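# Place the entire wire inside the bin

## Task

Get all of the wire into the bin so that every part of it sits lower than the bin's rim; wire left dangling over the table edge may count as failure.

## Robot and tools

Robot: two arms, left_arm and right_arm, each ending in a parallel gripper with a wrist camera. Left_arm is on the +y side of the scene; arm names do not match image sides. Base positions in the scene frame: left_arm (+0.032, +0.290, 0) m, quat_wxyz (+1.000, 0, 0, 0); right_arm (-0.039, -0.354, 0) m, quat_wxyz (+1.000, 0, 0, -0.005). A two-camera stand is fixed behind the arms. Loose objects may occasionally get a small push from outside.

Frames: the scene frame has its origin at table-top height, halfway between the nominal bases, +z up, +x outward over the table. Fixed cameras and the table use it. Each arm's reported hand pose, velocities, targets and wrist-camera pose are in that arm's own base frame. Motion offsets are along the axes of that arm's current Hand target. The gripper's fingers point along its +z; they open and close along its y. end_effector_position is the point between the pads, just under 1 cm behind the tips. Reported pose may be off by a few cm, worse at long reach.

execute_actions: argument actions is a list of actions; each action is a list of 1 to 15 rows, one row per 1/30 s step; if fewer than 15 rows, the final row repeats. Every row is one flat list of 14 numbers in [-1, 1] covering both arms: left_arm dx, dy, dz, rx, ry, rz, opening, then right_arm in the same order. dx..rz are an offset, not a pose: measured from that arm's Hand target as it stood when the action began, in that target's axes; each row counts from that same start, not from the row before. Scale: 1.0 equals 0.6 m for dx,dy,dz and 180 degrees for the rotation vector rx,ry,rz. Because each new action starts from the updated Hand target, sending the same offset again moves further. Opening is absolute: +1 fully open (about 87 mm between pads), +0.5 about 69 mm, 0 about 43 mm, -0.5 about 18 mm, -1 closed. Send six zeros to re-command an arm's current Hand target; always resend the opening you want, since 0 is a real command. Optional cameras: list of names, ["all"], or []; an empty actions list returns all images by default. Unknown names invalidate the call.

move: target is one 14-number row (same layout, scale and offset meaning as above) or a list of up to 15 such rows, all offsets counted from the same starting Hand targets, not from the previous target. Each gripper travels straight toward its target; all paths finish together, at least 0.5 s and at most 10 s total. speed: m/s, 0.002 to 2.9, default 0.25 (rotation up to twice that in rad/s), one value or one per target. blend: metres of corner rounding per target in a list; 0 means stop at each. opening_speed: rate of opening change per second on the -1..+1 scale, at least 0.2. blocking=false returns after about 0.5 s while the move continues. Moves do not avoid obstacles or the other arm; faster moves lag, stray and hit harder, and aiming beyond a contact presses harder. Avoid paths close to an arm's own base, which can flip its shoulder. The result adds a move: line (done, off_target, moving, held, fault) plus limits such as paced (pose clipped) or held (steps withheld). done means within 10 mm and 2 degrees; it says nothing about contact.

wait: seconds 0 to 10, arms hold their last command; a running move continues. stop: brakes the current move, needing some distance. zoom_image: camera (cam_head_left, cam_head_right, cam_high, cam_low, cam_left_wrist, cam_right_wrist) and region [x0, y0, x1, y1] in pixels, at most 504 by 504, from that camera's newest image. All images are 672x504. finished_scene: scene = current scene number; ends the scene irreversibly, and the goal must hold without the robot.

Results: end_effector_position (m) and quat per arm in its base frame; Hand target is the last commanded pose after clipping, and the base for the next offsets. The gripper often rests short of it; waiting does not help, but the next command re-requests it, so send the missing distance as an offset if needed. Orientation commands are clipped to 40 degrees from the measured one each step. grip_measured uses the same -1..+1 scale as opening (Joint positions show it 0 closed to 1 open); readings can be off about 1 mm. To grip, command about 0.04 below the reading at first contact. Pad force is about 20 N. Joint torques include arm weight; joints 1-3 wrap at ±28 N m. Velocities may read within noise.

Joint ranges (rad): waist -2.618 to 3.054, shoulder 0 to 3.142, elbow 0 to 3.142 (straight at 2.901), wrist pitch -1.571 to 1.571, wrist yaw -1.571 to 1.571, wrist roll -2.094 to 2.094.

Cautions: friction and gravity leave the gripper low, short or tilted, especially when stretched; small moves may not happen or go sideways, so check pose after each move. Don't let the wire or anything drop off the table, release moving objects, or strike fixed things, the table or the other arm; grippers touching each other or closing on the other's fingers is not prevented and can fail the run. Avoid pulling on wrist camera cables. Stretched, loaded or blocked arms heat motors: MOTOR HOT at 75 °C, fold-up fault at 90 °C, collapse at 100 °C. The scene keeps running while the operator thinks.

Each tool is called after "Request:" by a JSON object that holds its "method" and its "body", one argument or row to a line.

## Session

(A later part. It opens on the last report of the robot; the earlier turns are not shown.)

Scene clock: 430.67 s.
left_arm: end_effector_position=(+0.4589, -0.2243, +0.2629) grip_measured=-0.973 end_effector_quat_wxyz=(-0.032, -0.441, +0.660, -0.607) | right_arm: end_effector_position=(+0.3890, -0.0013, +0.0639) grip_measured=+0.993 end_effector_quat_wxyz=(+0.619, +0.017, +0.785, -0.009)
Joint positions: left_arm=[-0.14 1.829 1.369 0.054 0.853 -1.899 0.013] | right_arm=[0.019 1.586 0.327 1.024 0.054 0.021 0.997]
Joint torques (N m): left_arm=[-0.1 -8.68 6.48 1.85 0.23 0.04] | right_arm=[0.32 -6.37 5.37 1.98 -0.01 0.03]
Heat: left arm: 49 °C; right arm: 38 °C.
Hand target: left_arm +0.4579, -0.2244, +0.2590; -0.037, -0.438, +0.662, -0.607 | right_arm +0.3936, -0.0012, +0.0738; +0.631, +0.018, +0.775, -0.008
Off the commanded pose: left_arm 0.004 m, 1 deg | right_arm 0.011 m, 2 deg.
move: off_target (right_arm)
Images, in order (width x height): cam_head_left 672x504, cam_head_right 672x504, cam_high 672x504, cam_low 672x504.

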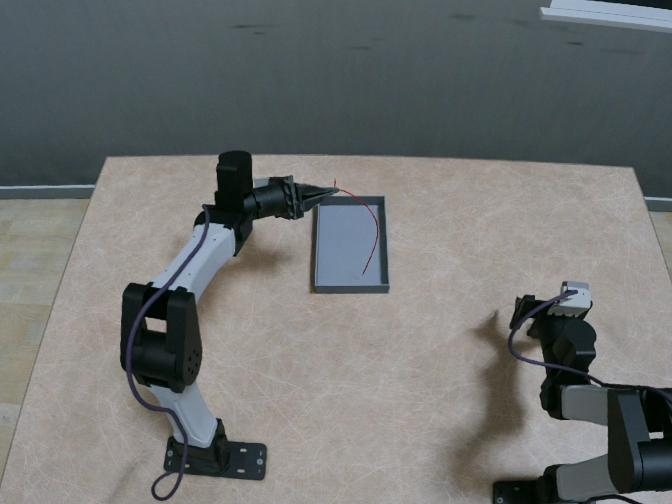

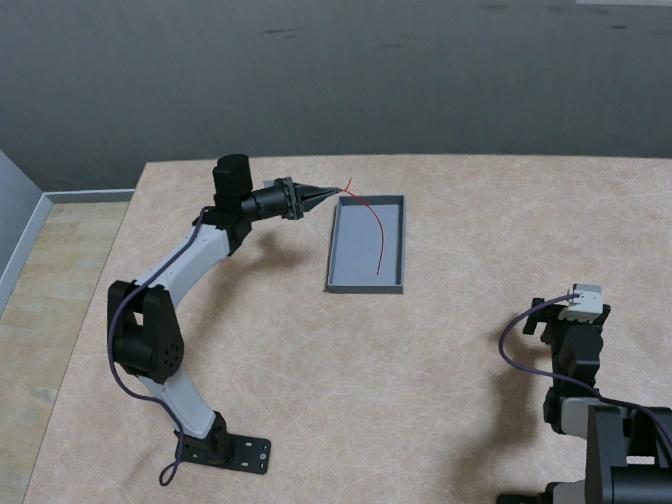

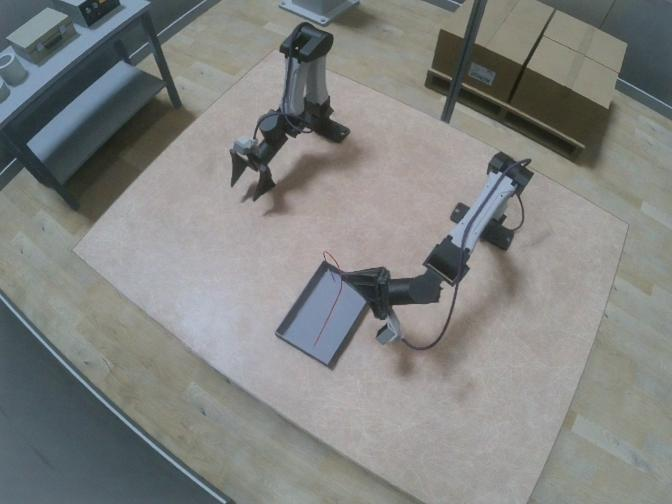

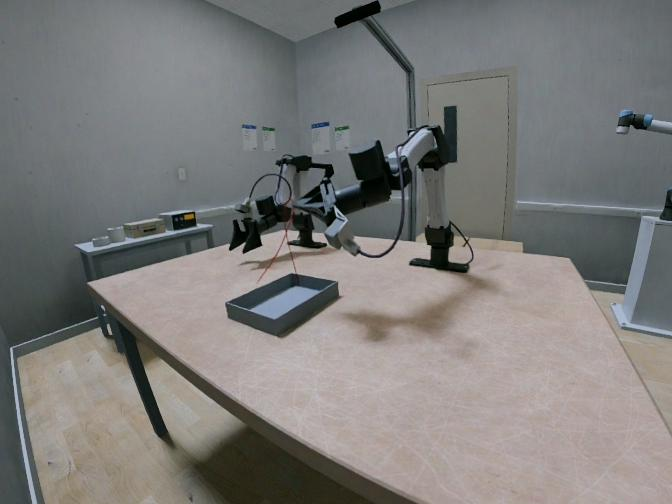

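Request:
{"method": "move", "body": {
  "target": [-0.0113,0.0678,-0.0025,0,0,0,-1,0,0,0,0,0,0,1],
  "speed": 0.1,
  "cameras": ["cam_head_left","cam_head_right","cam_high","cam_low"]
}}

Request:
{"method": "zoom_image", "body": {
  "camera": "cam_low",
  "region": [200, 120, 420, 340]
}}

Request:
{"method": "zoom_image", "body": {
  "camera": "cam_high",
  "region": [230, 160, 430, 370]
}}

Request:
{"method": "zoom_image", "body": {
  "camera": "cam_head_left",
  "region": [310, 140, 430, 310]
}}

Request:
{"method": "zoom_image", "body": {
  "camera": "cam_head_right",
  "region": [320, 140, 440, 310]
}}

Scene clock: 441.67 s.
left_arm: end_effector_position=(+0.4413, -0.2218, +0.2149) grip_measured=-0.973 end_effector_quat_wxyz=(-0.039, -0.448, +0.661, -0.601) | right_arm: end_effector_position=(+0.3890, -0.0013, +0.0639) grip_measured=+0.993 end_effector_quat_wxyz=(+0.619, +0.017, +0.785, -0.009)
Joint positions: left_arm=[-0.14 1.822 1.176 0.214 0.853 -1.898 0.013] | right_arm=[0.019 1.586 0.327 1.024 0.054 0.021 0.997]
Joint torques (N m): left_arm=[-0.95 -11.06 5.89 1.85 0.19 0.01] | right_arm=[0.34 -6.37 5.37 1.97 -0.01 0.01]
Heat: left arm: 47 °C; right arm: 38 °C.
Hand target: left_arm +0.4360, -0.2245, +0.2240; -0.037, -0.438, +0.662, -0.607 | right_arm +0.3936, -0.0012, +0.0738; +0.631, +0.018, +0.775, -0.008
Off the commanded pose: left_arm 0.011 m, 1 deg | right_arm 0.011 m, 2 deg.
move: off_target (left_arm, right_arm)
Images, in order (width x height): cam_head_left 672x504, cam_head_right 672x504, cam_high 672x504, cam_low 672x504.

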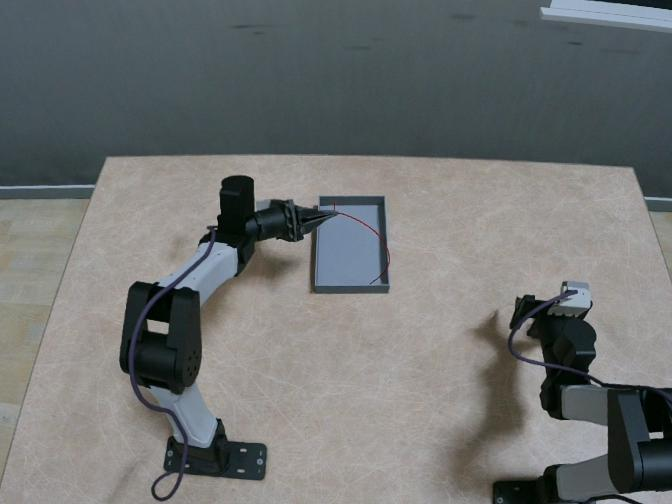

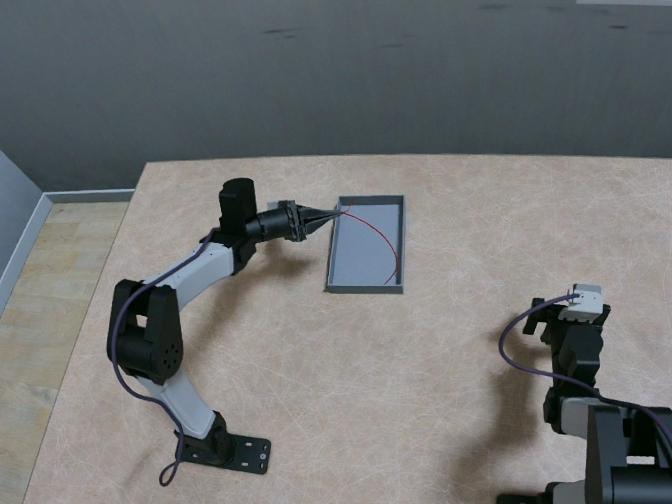

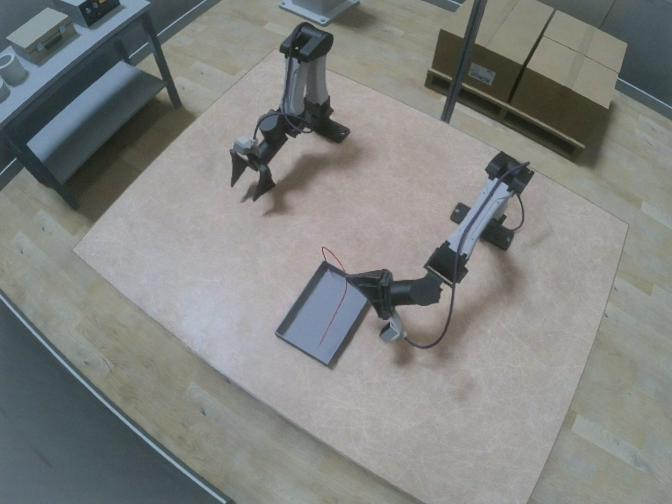

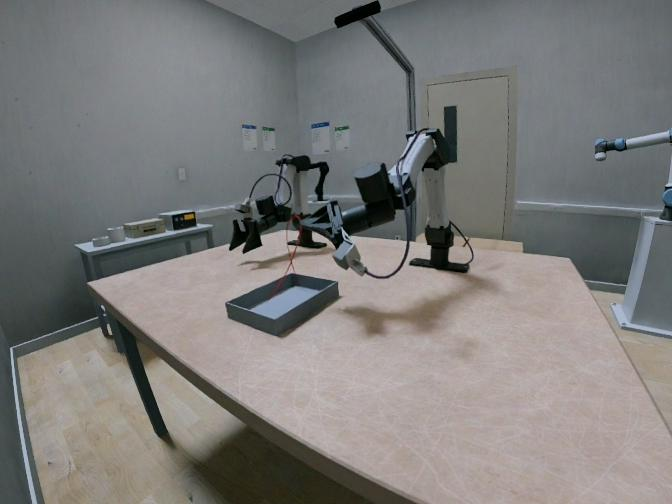

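Scaled by 2.291.

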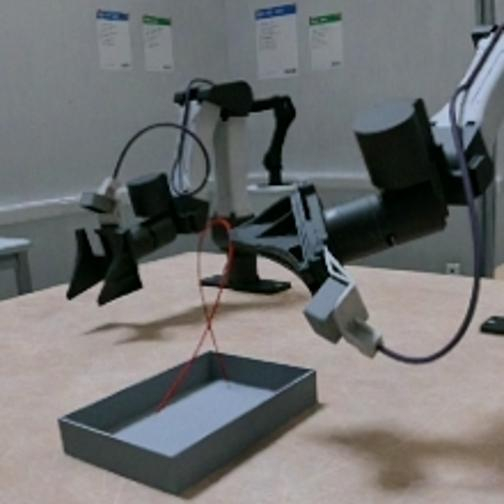

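Scaled by 2.400.

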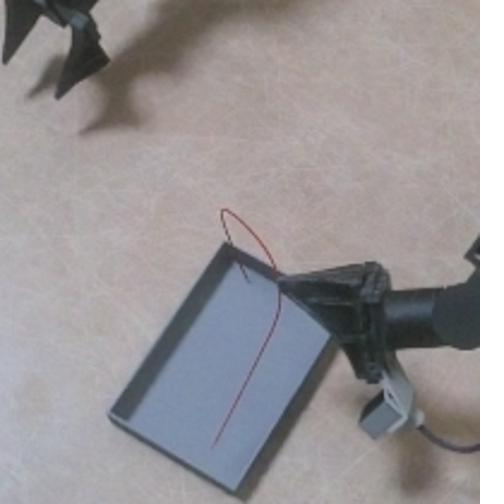

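Scaled by 2.965.

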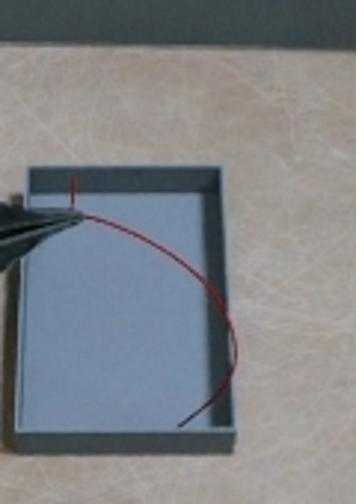

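Scaled by 2.965.

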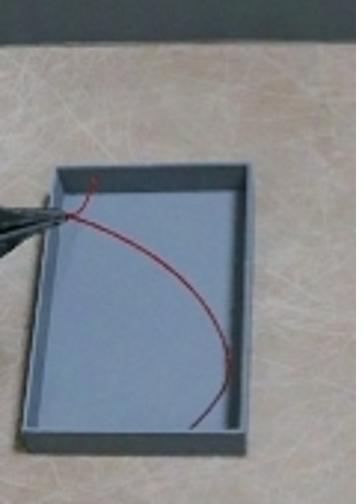

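Request:
{"method": "move", "body": {
  "target": [-0.017,0.064,0.061,-0.1465,0.0977,0.1561,-1,0,0,0,0,0,0,1],
  "speed": 0.12,
  "cameras": ["cam_head_left","cam_head_right","cam_high","cam_low"]
}}

Request:
{"method": "zoom_image", "body": {
  "camera": "cam_low",
  "region": [200, 120, 420, 340]
}}

Request:
{"method": "zoom_image", "body": {
  "camera": "cam_high",
  "region": [230, 160, 430, 370]
}}

Request:
{"method": "zoom_image", "body": {
  "camera": "cam_head_left",
  "region": [310, 140, 430, 310]
}}

Request:
{"method": "zoom_image", "body": {
  "camera": "cam_head_right",
  "region": [320, 140, 440, 310]
}}

Scene clock: 472.97 s.
left_arm: end_effector_position=(+0.4369, -0.2508, +0.1810) grip_measured=-0.973 end_effector_quat_wxyz=(-0.079, -0.150, +0.852, -0.496) | right_arm: end_effector_position=(+0.3890, -0.0013, +0.0639) grip_measured=+0.993 end_effector_quat_wxyz=(+0.619, +0.017, +0.785, -0.009)
Joint positions: left_arm=[-0.19 2.355 2.216 -1.087 1.017 -0.731 0.013] | right_arm=[0.019 1.586 0.327 1.024 0.054 0.021 0.997]
Joint torques (N m): left_arm=[-1.03 -11.21 7.97 0.74 0.36 -0.06] | right_arm=[0.32 -6.37 5.34 1.98 -0.01 0.02]
Heat: left arm: 47 °C; right arm: 39 °C.
Hand target: left_arm +0.4359, -0.2543, +0.1789; -0.087, -0.150, +0.853, -0.492 | right_arm +0.3936, -0.0012, +0.0738; +0.631, +0.018, +0.775, -0.008
Off the commanded pose: left_arm 0.004 m, 1 deg | right_arm 0.011 m, 2 deg.
move: off_target (right_arm)
Images, in order (width x height): cam_head_left 672x504, cam_head_right 672x504, cam_high 672x504, cam_low 672x504.

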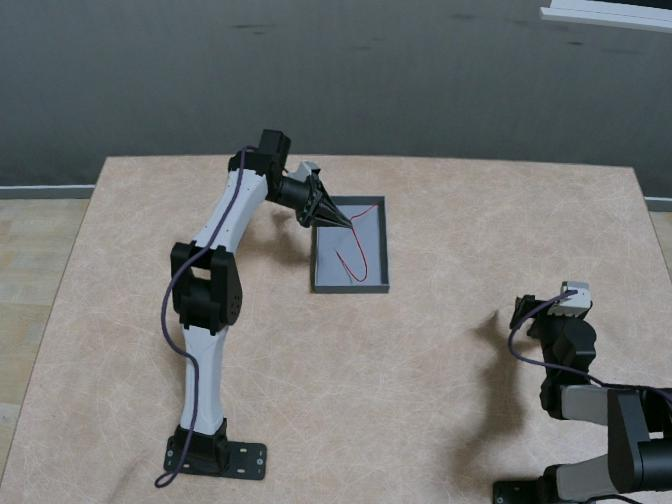

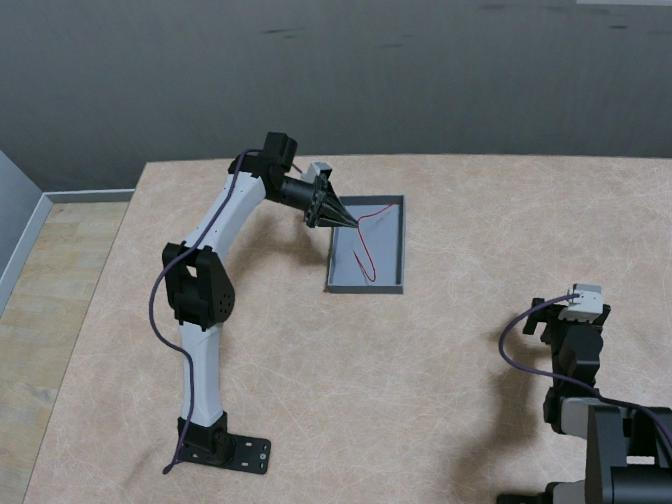

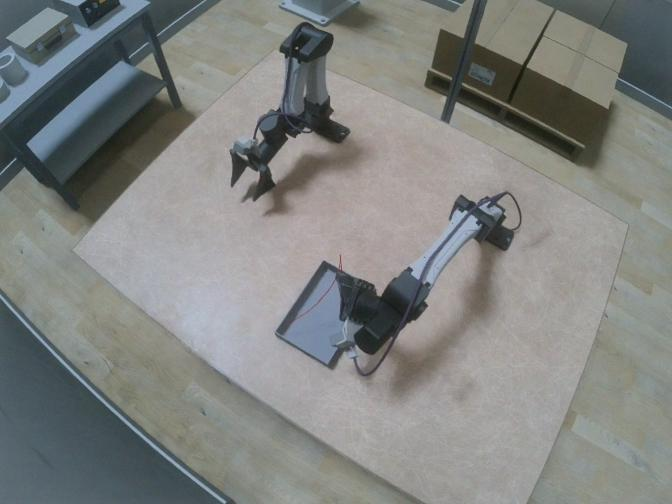

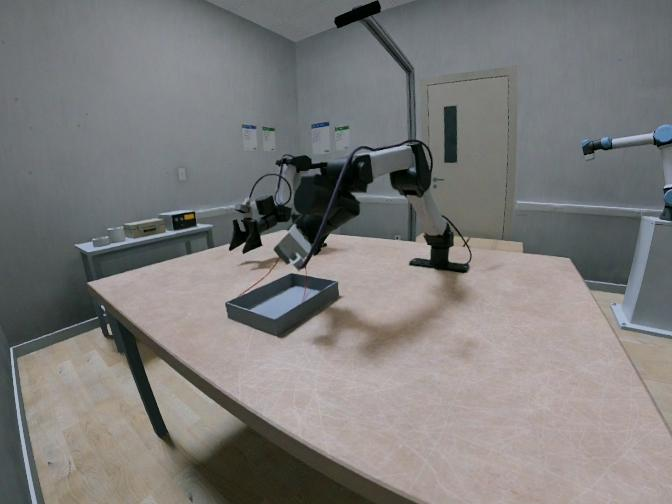

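Scaled by 2.291.

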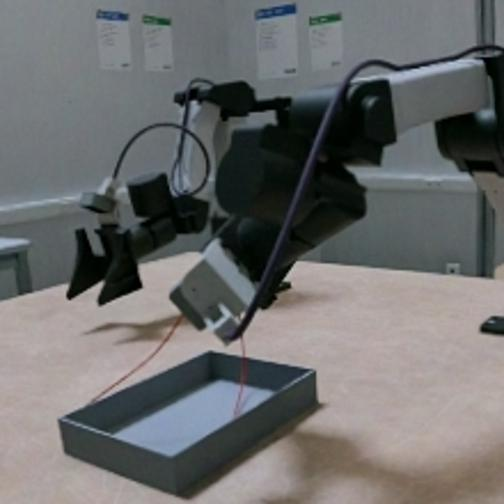

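Scaled by 2.400.

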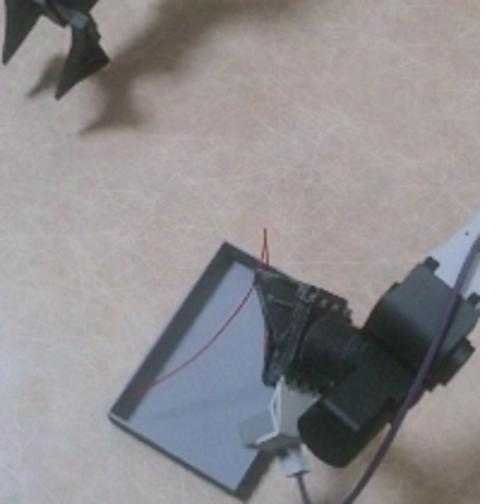

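Scaled by 2.965.

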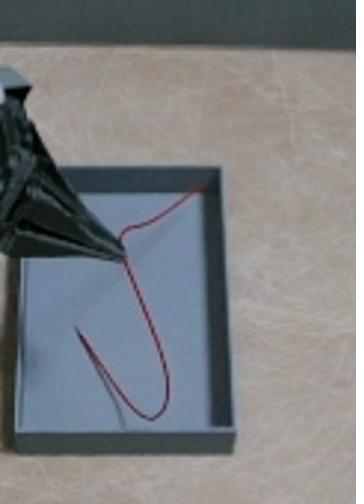

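Scaled by 2.965.

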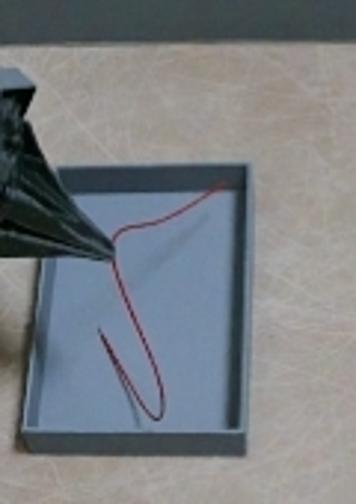

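Request:
{"method": "move", "body": {
  "target": [-0.031,0.086,0.111,-0.158,-0.028,0.063,-1,0,0,0,0,0,0,1],
  "speed": 0.12,
  "cameras": ["cam_head_left","cam_head_right","cam_high","cam_low"]
}}

Request:
{"method": "zoom_image", "body": {
  "camera": "cam_low",
  "region": [200, 120, 420, 340]
}}

Request:
{"method": "zoom_image", "body": {
  "camera": "cam_high",
  "region": [230, 160, 430, 370]
}}

Request:
{"method": "zoom_image", "body": {
  "camera": "cam_head_left",
  "region": [310, 140, 430, 310]
}}

Request:
{"method": "zoom_image", "body": {
  "camera": "cam_head_right",
  "region": [320, 140, 440, 310]
}}

Scene clock: 495.77 s.
left_arm: end_effector_position=(+0.4376, -0.2833, +0.1020) grip_measured=-0.973 end_effector_quat_wxyz=(-0.016, -0.071, +0.957, -0.282) | right_arm: end_effector_position=(+0.3890, -0.0013, +0.0639) grip_measured=+0.993 end_effector_quat_wxyz=(+0.619, +0.017, +0.785, -0.009)
Joint positions: left_arm=[-0.366 2.706 2.846 -1.474 0.526 -0.578 0.013] | right_arm=[0.019 1.586 0.327 1.024 0.054 0.021 0.997]
Joint torques (N m): left_arm=[-0.84 -12.44 7.46 0.58 0.11 0.01] | right_arm=[0.27 -6.35 5.42 1.97 -0.01 0.01]
Heat: left arm: 48 °C; right arm: 39 °C.
Hand target: left_arm +0.4358, -0.2844, +0.0982; -0.035, -0.062, +0.961, -0.267 | right_arm +0.3936, -0.0012, +0.0738; +0.631, +0.018, +0.775, -0.008
Off the commanded pose: left_arm 0.005 m, 3 deg | right_arm 0.011 m, 2 deg.
elbow stopped short (left arm): the move would have taken joint 3 (elbow) straighter than the controller allows.
move: off_target (left_arm, right_arm)
Images, in order (width x height): cam_head_left 672x504, cam_head_right 672x504, cam_high 672x504, cam_low 672x504.

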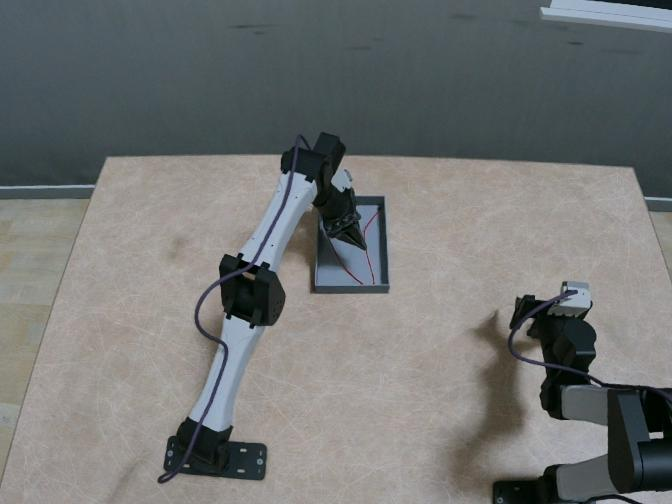

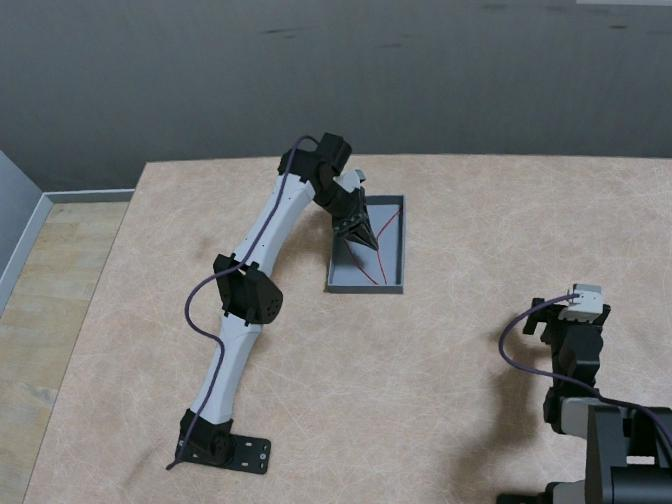

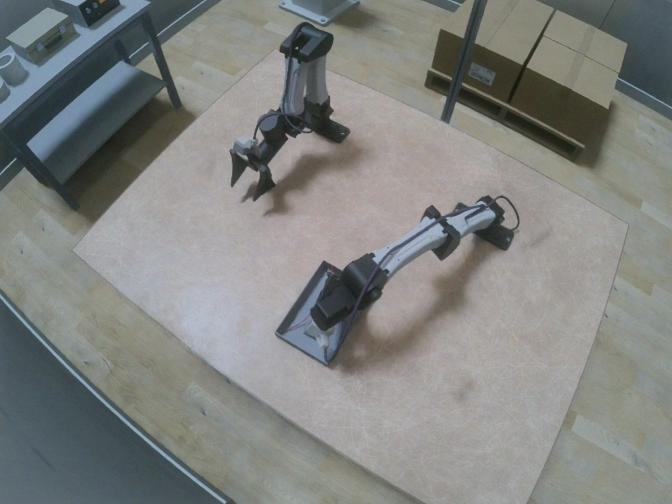

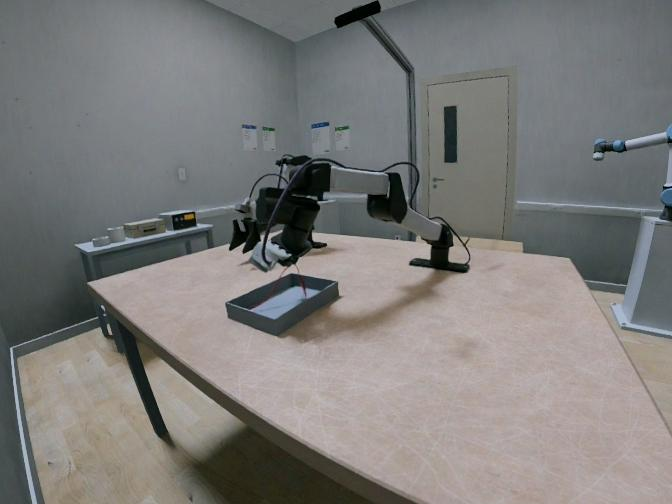

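Scaled by 2.291.

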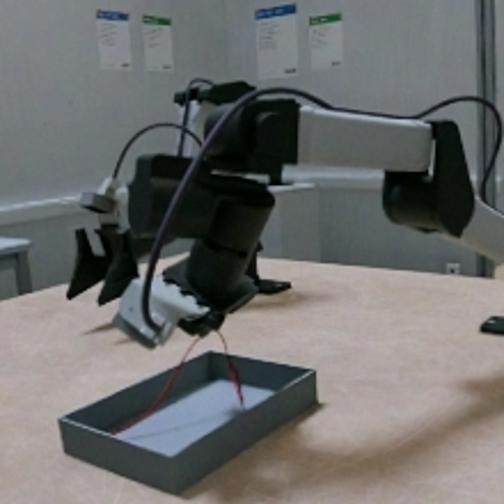

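Scaled by 2.400.

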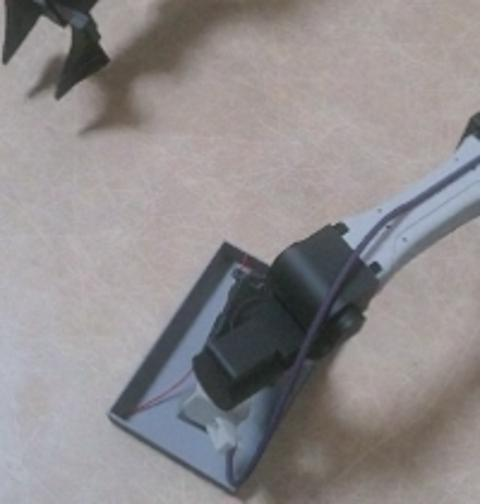

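Scaled by 2.965.

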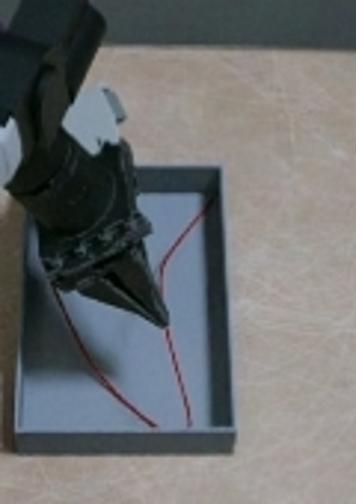

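Scaled by 2.965.

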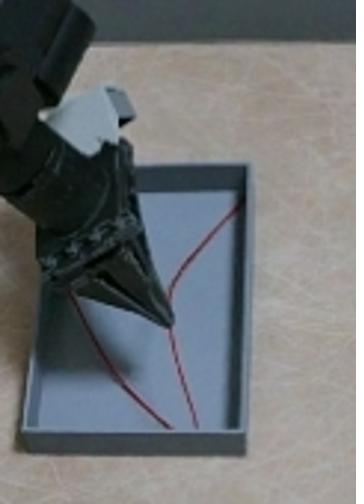

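Request:
{"method": "move", "body": {
  "target": [-0.0075,0.0297,0.0985,-0.06,-0.012,0.03,-1,0,0,0,0,0,0,1],
  "speed": 0.08,
  "cameras": ["cam_head_left","cam_head_right","cam_low","cam_left_wrist"]
}}

Request:
{"method": "zoom_image", "body": {
  "camera": "cam_low",
  "region": [200, 120, 420, 340]
}}

Request:
{"method": "zoom_image", "body": {
  "camera": "cam_head_left",
  "region": [310, 140, 430, 310]
}}

Request:
{"method": "zoom_image", "body": {
  "camera": "cam_head_right",
  "region": [320, 140, 440, 310]
}}

Scene clock: 509.80 s.
left_arm: end_effector_position=(+0.4328, -0.2953, +0.0413) grip_measured=-0.973 end_effector_quat_wxyz=(+0.003, -0.032, +0.982, -0.188) | right_arm: end_effector_position=(+0.3890, -0.0013, +0.0639) grip_measured=+0.993 end_effector_quat_wxyz=(+0.619, +0.017, +0.785, -0.009)
Joint positions: left_arm=[-0.45 2.793 2.846 -1.436 0.331 -0.547 0.013] | right_arm=[0.019 1.586 0.327 1.024 0.054 0.021 0.997]
Joint torques (N m): left_arm=[-0.95 -12.88 7.53 0.82 -0.02 0.02] | right_arm=[0.32 -6.34 5.37 1.97 -0.01 0.02]
Heat: left arm: 49 °C; right arm: 39 °C.
Hand target: left_arm +0.4357, -0.2994, +0.0380; -0.010, -0.018, +0.984, -0.175 | right_arm +0.3936, -0.0012, +0.0738; +0.631, +0.018, +0.775, -0.008
Off the commanded pose: left_arm 0.006 m, 3 deg | right_arm 0.011 m, 2 deg.
elbow stopped short (left arm): the move would have taken joint 3 (elbow) straighter than the controller allows.
move: off_target (left_arm, right_arm)
Images, in order (width x height): cam_head_left 672x504, cam_head_right 672x504, cam_low 672x504, cam_left_wrist 672x504.

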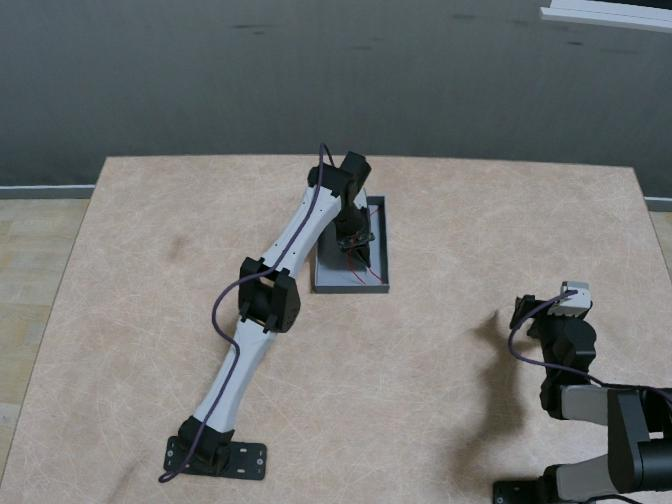

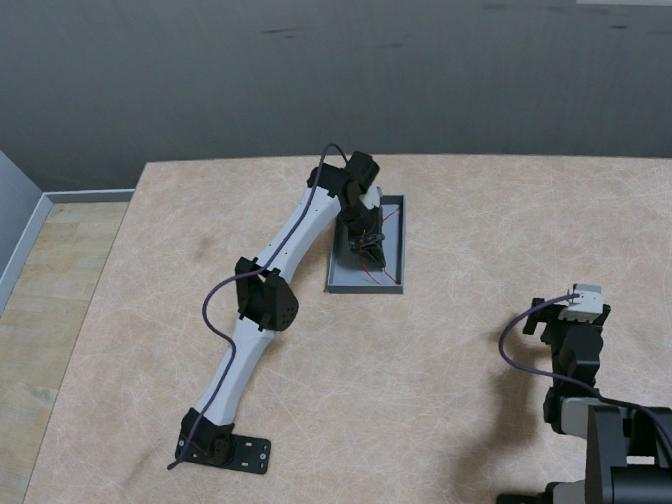

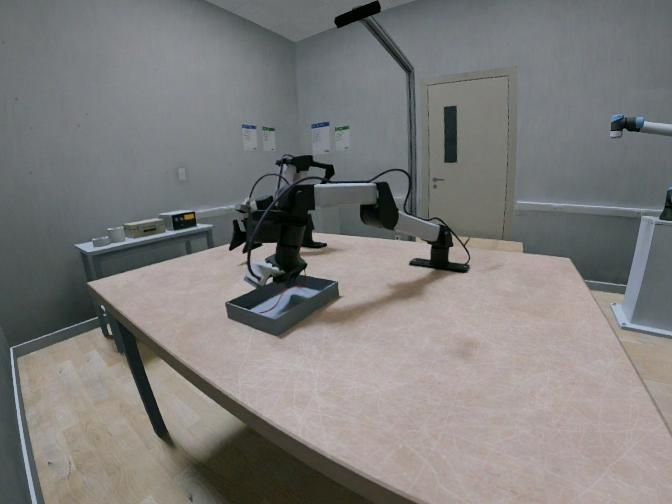

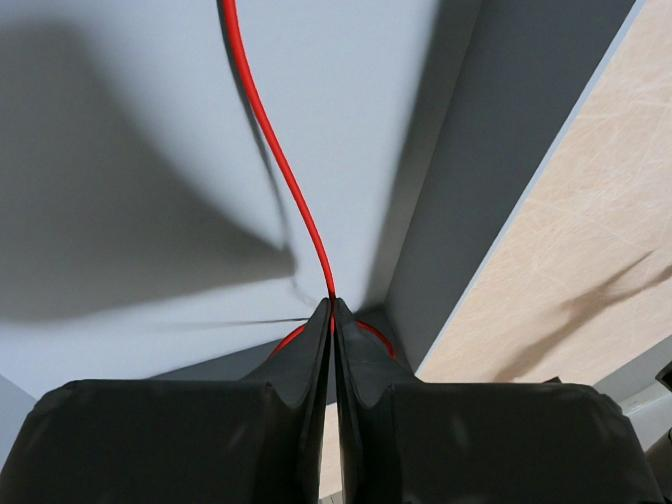

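Scaled by 2.291.

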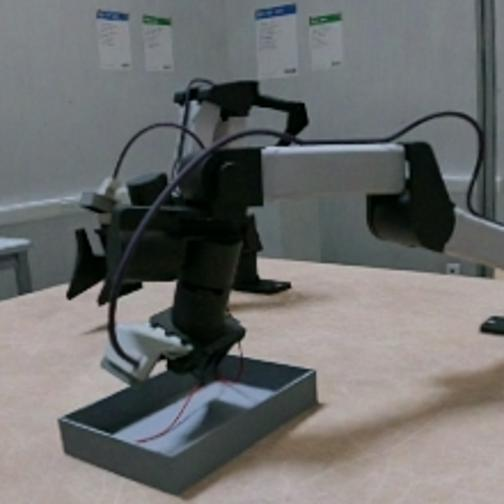

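Scaled by 2.965.

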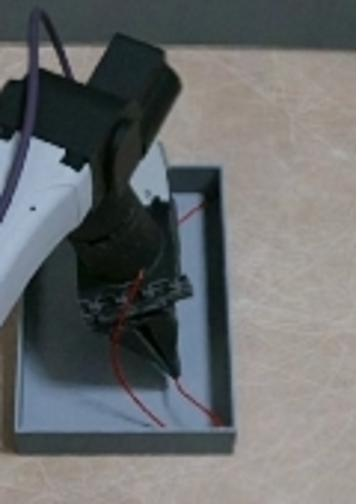

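Scaled by 2.965.

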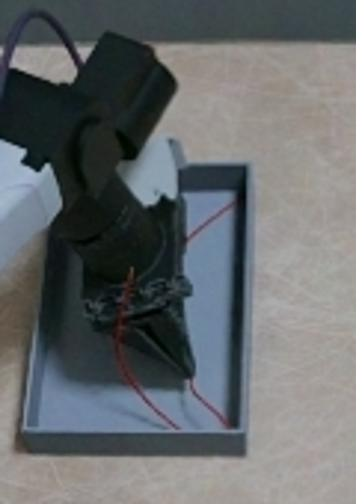

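Request:
{"method": "move", "body": {
  "target": [0.0075,-0.0297,-0.0985,0.06,0.012,-0.03,-1,0,0,0,0,0,0,1],
  "speed": 0.08,
  "cameras": ["cam_head_left","cam_head_right","cam_low","cam_left_wrist"]
}}

Request:
{"method": "zoom_image", "body": {
  "camera": "cam_low",
  "region": [200, 120, 420, 340]
}}

Request:
{"method": "zoom_image", "body": {
  "camera": "cam_head_left",
  "region": [310, 140, 430, 310]
}}

Request:
{"method": "zoom_image", "body": {
  "camera": "cam_head_right",
  "region": [320, 140, 440, 310]
}}

Scene clock: 539.03 s.
left_arm: end_effector_position=(+0.4308, -0.2969, +0.0767) grip_measured=-0.973 end_effector_quat_wxyz=(-0.031, -0.066, +0.962, -0.264) | right_arm: end_effector_position=(+0.3890, -0.0013, +0.0639) grip_measured=+0.993 end_effector_quat_wxyz=(+0.619, +0.017, +0.785, -0.009)
Joint positions: left_arm=[-0.402 2.753 2.846 -1.46 0.502 -0.591 0.013] | right_arm=[0.019 1.586 0.327 1.024 0.054 0.021 0.997]
Joint torques (N m): left_arm=[0.49 -17.4 7.41 0.58 0.29 -0.13] | right_arm=[0.27 -6.37 5.38 1.97 0 0.02]
Motor temperatures (°C): left_arm=[22 51 38 25 22 21 23] | right_arm=[18 30 35 39 23 21 19]
Heat: left arm: 51 °C; right arm: 39 °C.
Hand target: left_arm +0.4327, -0.2958, +0.0999; -0.035, -0.062, +0.961, -0.267 | right_arm +0.3936, -0.0012, +0.0738; +0.631, +0.018, +0.775, -0.008
Off the commanded pose: left_arm 0.023 m, 1 deg | right_arm 0.011 m, 2 deg.
elbow stopped short (left arm): the move would have taken joint 3 (elbow) straighter than the controller allows.
move: off_target (left_arm, right_arm)
Images, in order (width x height): cam_head_left 672x504, cam_head_right 672x504, cam_low 672x504, cam_left_wrist 672x504.

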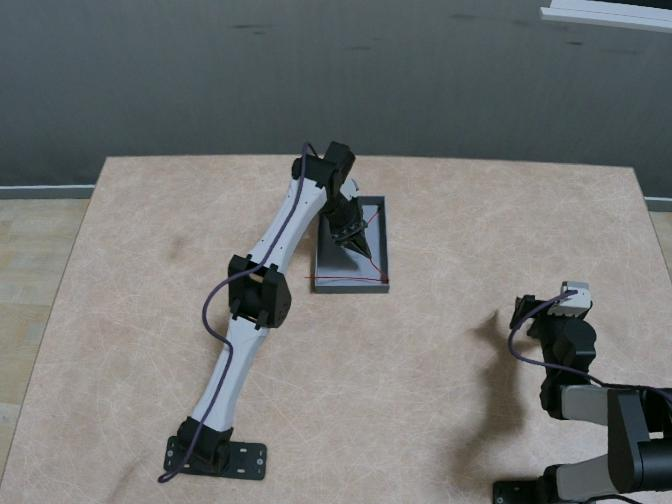

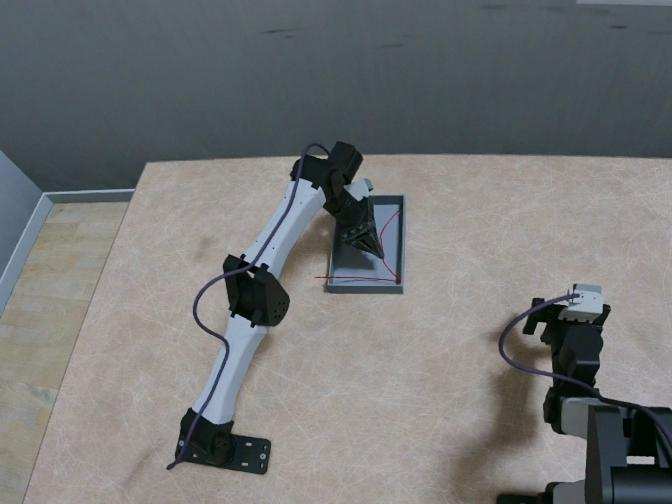

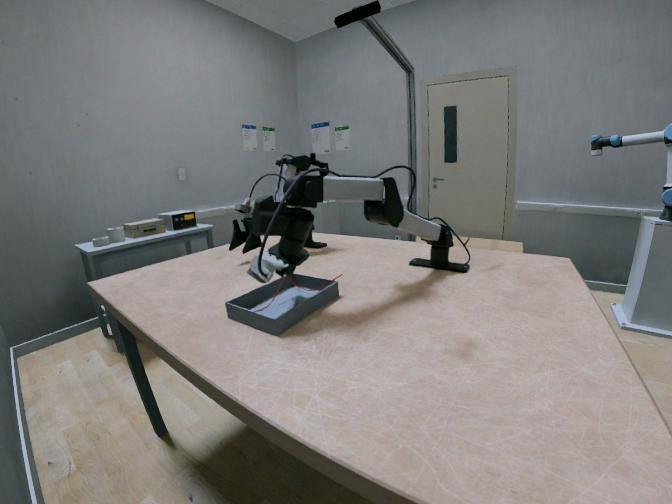

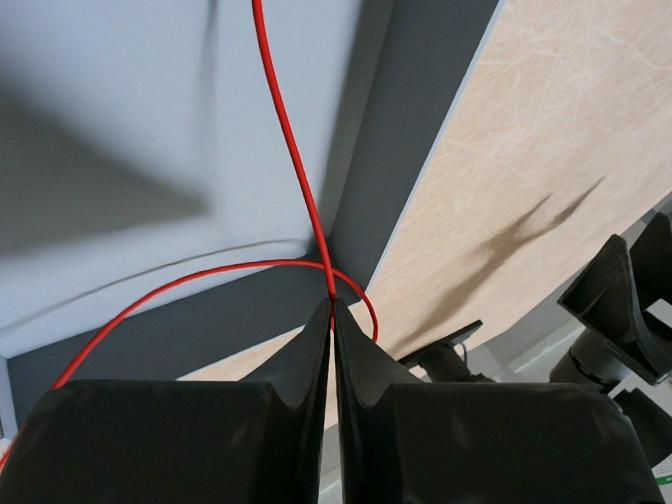

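Scaled by 2.291.

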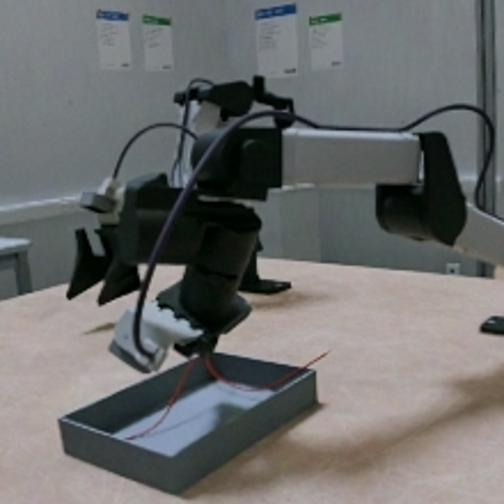

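Scaled by 2.965.

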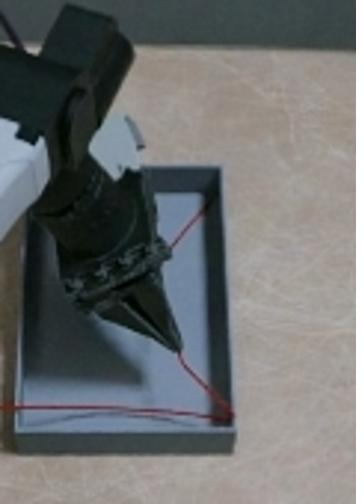

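Scaled by 2.965.

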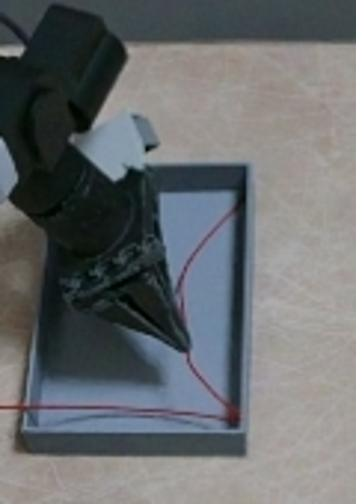

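Request:
{"method": "move", "body": {
  "target": [-0.005,0.0425,-0.026,0.04,0,0.167,-1,0,0,0,0,0,0,1],
  "speed": 0.1,
  "cameras": ["cam_head_left","cam_head_right","cam_low","cam_left_wrist"]
}}

Request:
{"method": "zoom_image", "body": {
  "camera": "cam_low",
  "region": [200, 120, 420, 340]
}}

Request:
{"method": "zoom_image", "body": {
  "camera": "cam_head_left",
  "region": [310, 140, 430, 310]
}}

Request:
{"method": "zoom_image", "body": {
  "camera": "cam_head_right",
  "region": [320, 140, 440, 310]
}}

Scene clock: 565.80 s.
left_arm: end_effector_position=(+0.4311, -0.2689, +0.0793) grip_measured=-0.973 end_effector_quat_wxyz=(+0.022, +0.183, +0.929, -0.320) | right_arm: end_effector_position=(+0.3890, -0.0013, +0.0639) grip_measured=+0.993 end_effector_quat_wxyz=(+0.619, +0.017, +0.785, -0.009)
Joint positions: left_arm=[-0.35 2.749 2.846 -1.499 0.634 -0.017 0.013] | right_arm=[0.019 1.586 0.327 1.024 0.054 0.021 0.997]
Joint torques (N m): left_arm=[0.61 -17.43 6.98 0.52 0.33 0.04] | right_arm=[0.32 -6.37 5.39 1.97 0 0.01]
Motor temperatures (°C): left_arm=[22 57 39 25 22 21 23] | right_arm=[18 30 35 39 23 21 19]
Heat: left arm: 57 °C; right arm: 39 °C.
Hand target: left_arm +0.4328, -0.2657, +0.0999; +0.039, +0.187, +0.926, -0.326 | right_arm +0.3936, -0.0012, +0.0738; +0.631, +0.018, +0.775, -0.008
Off the commanded pose: left_arm 0.021 m, 2 deg | right_arm 0.011 m, 2 deg.
move: off_target (left_arm, right_arm)
Images, in order (width x height): cam_head_left 672x504, cam_head_right 672x504, cam_low 672x504, cam_left_wrist 672x504.

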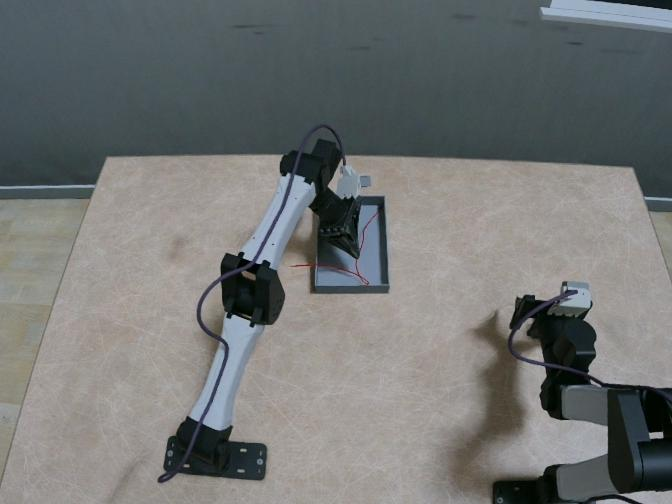

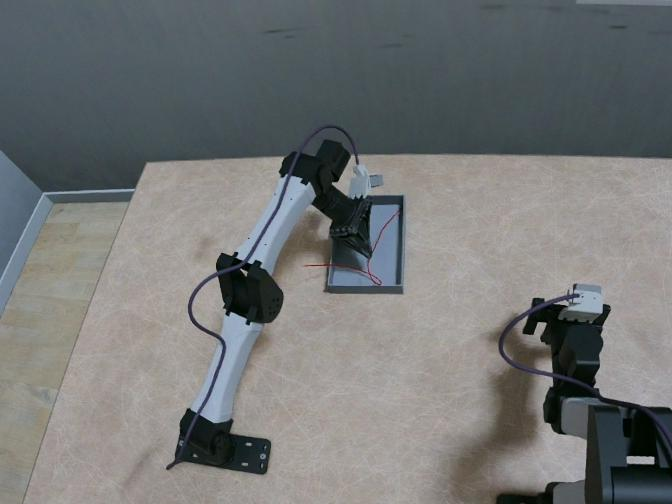

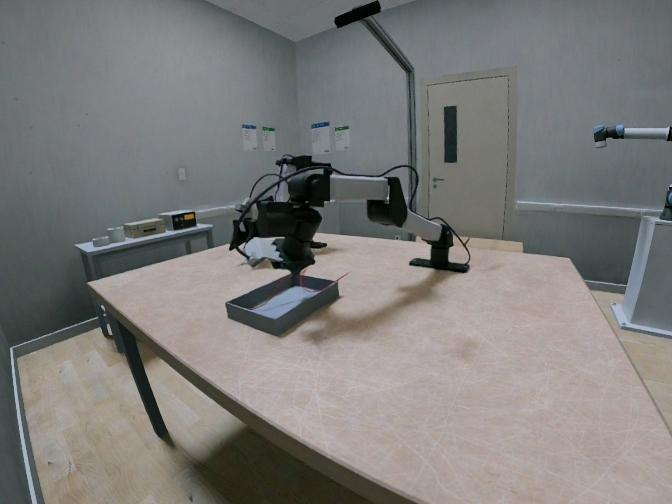

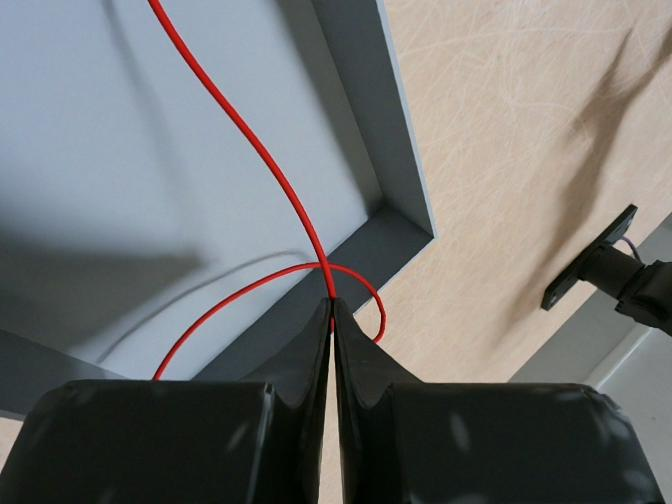

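Scaled by 2.291.

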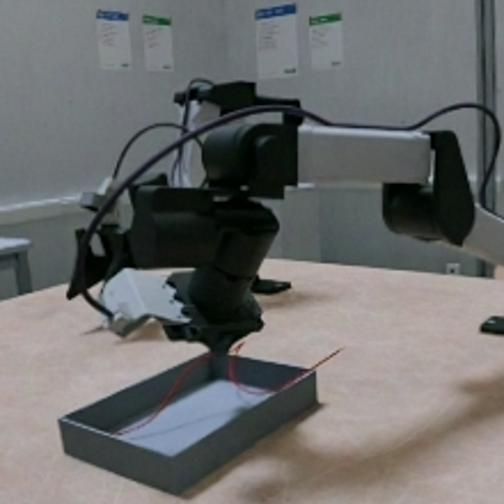

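Scaled by 2.965.

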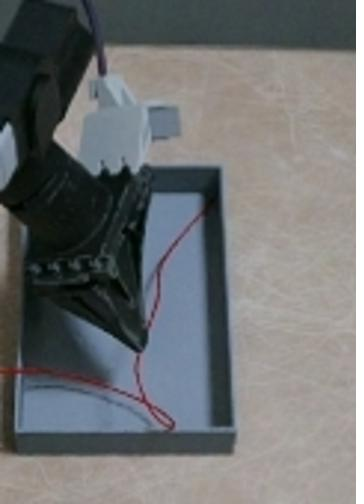

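Scaled by 2.965.

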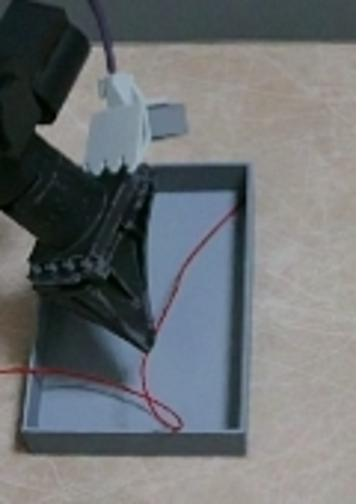

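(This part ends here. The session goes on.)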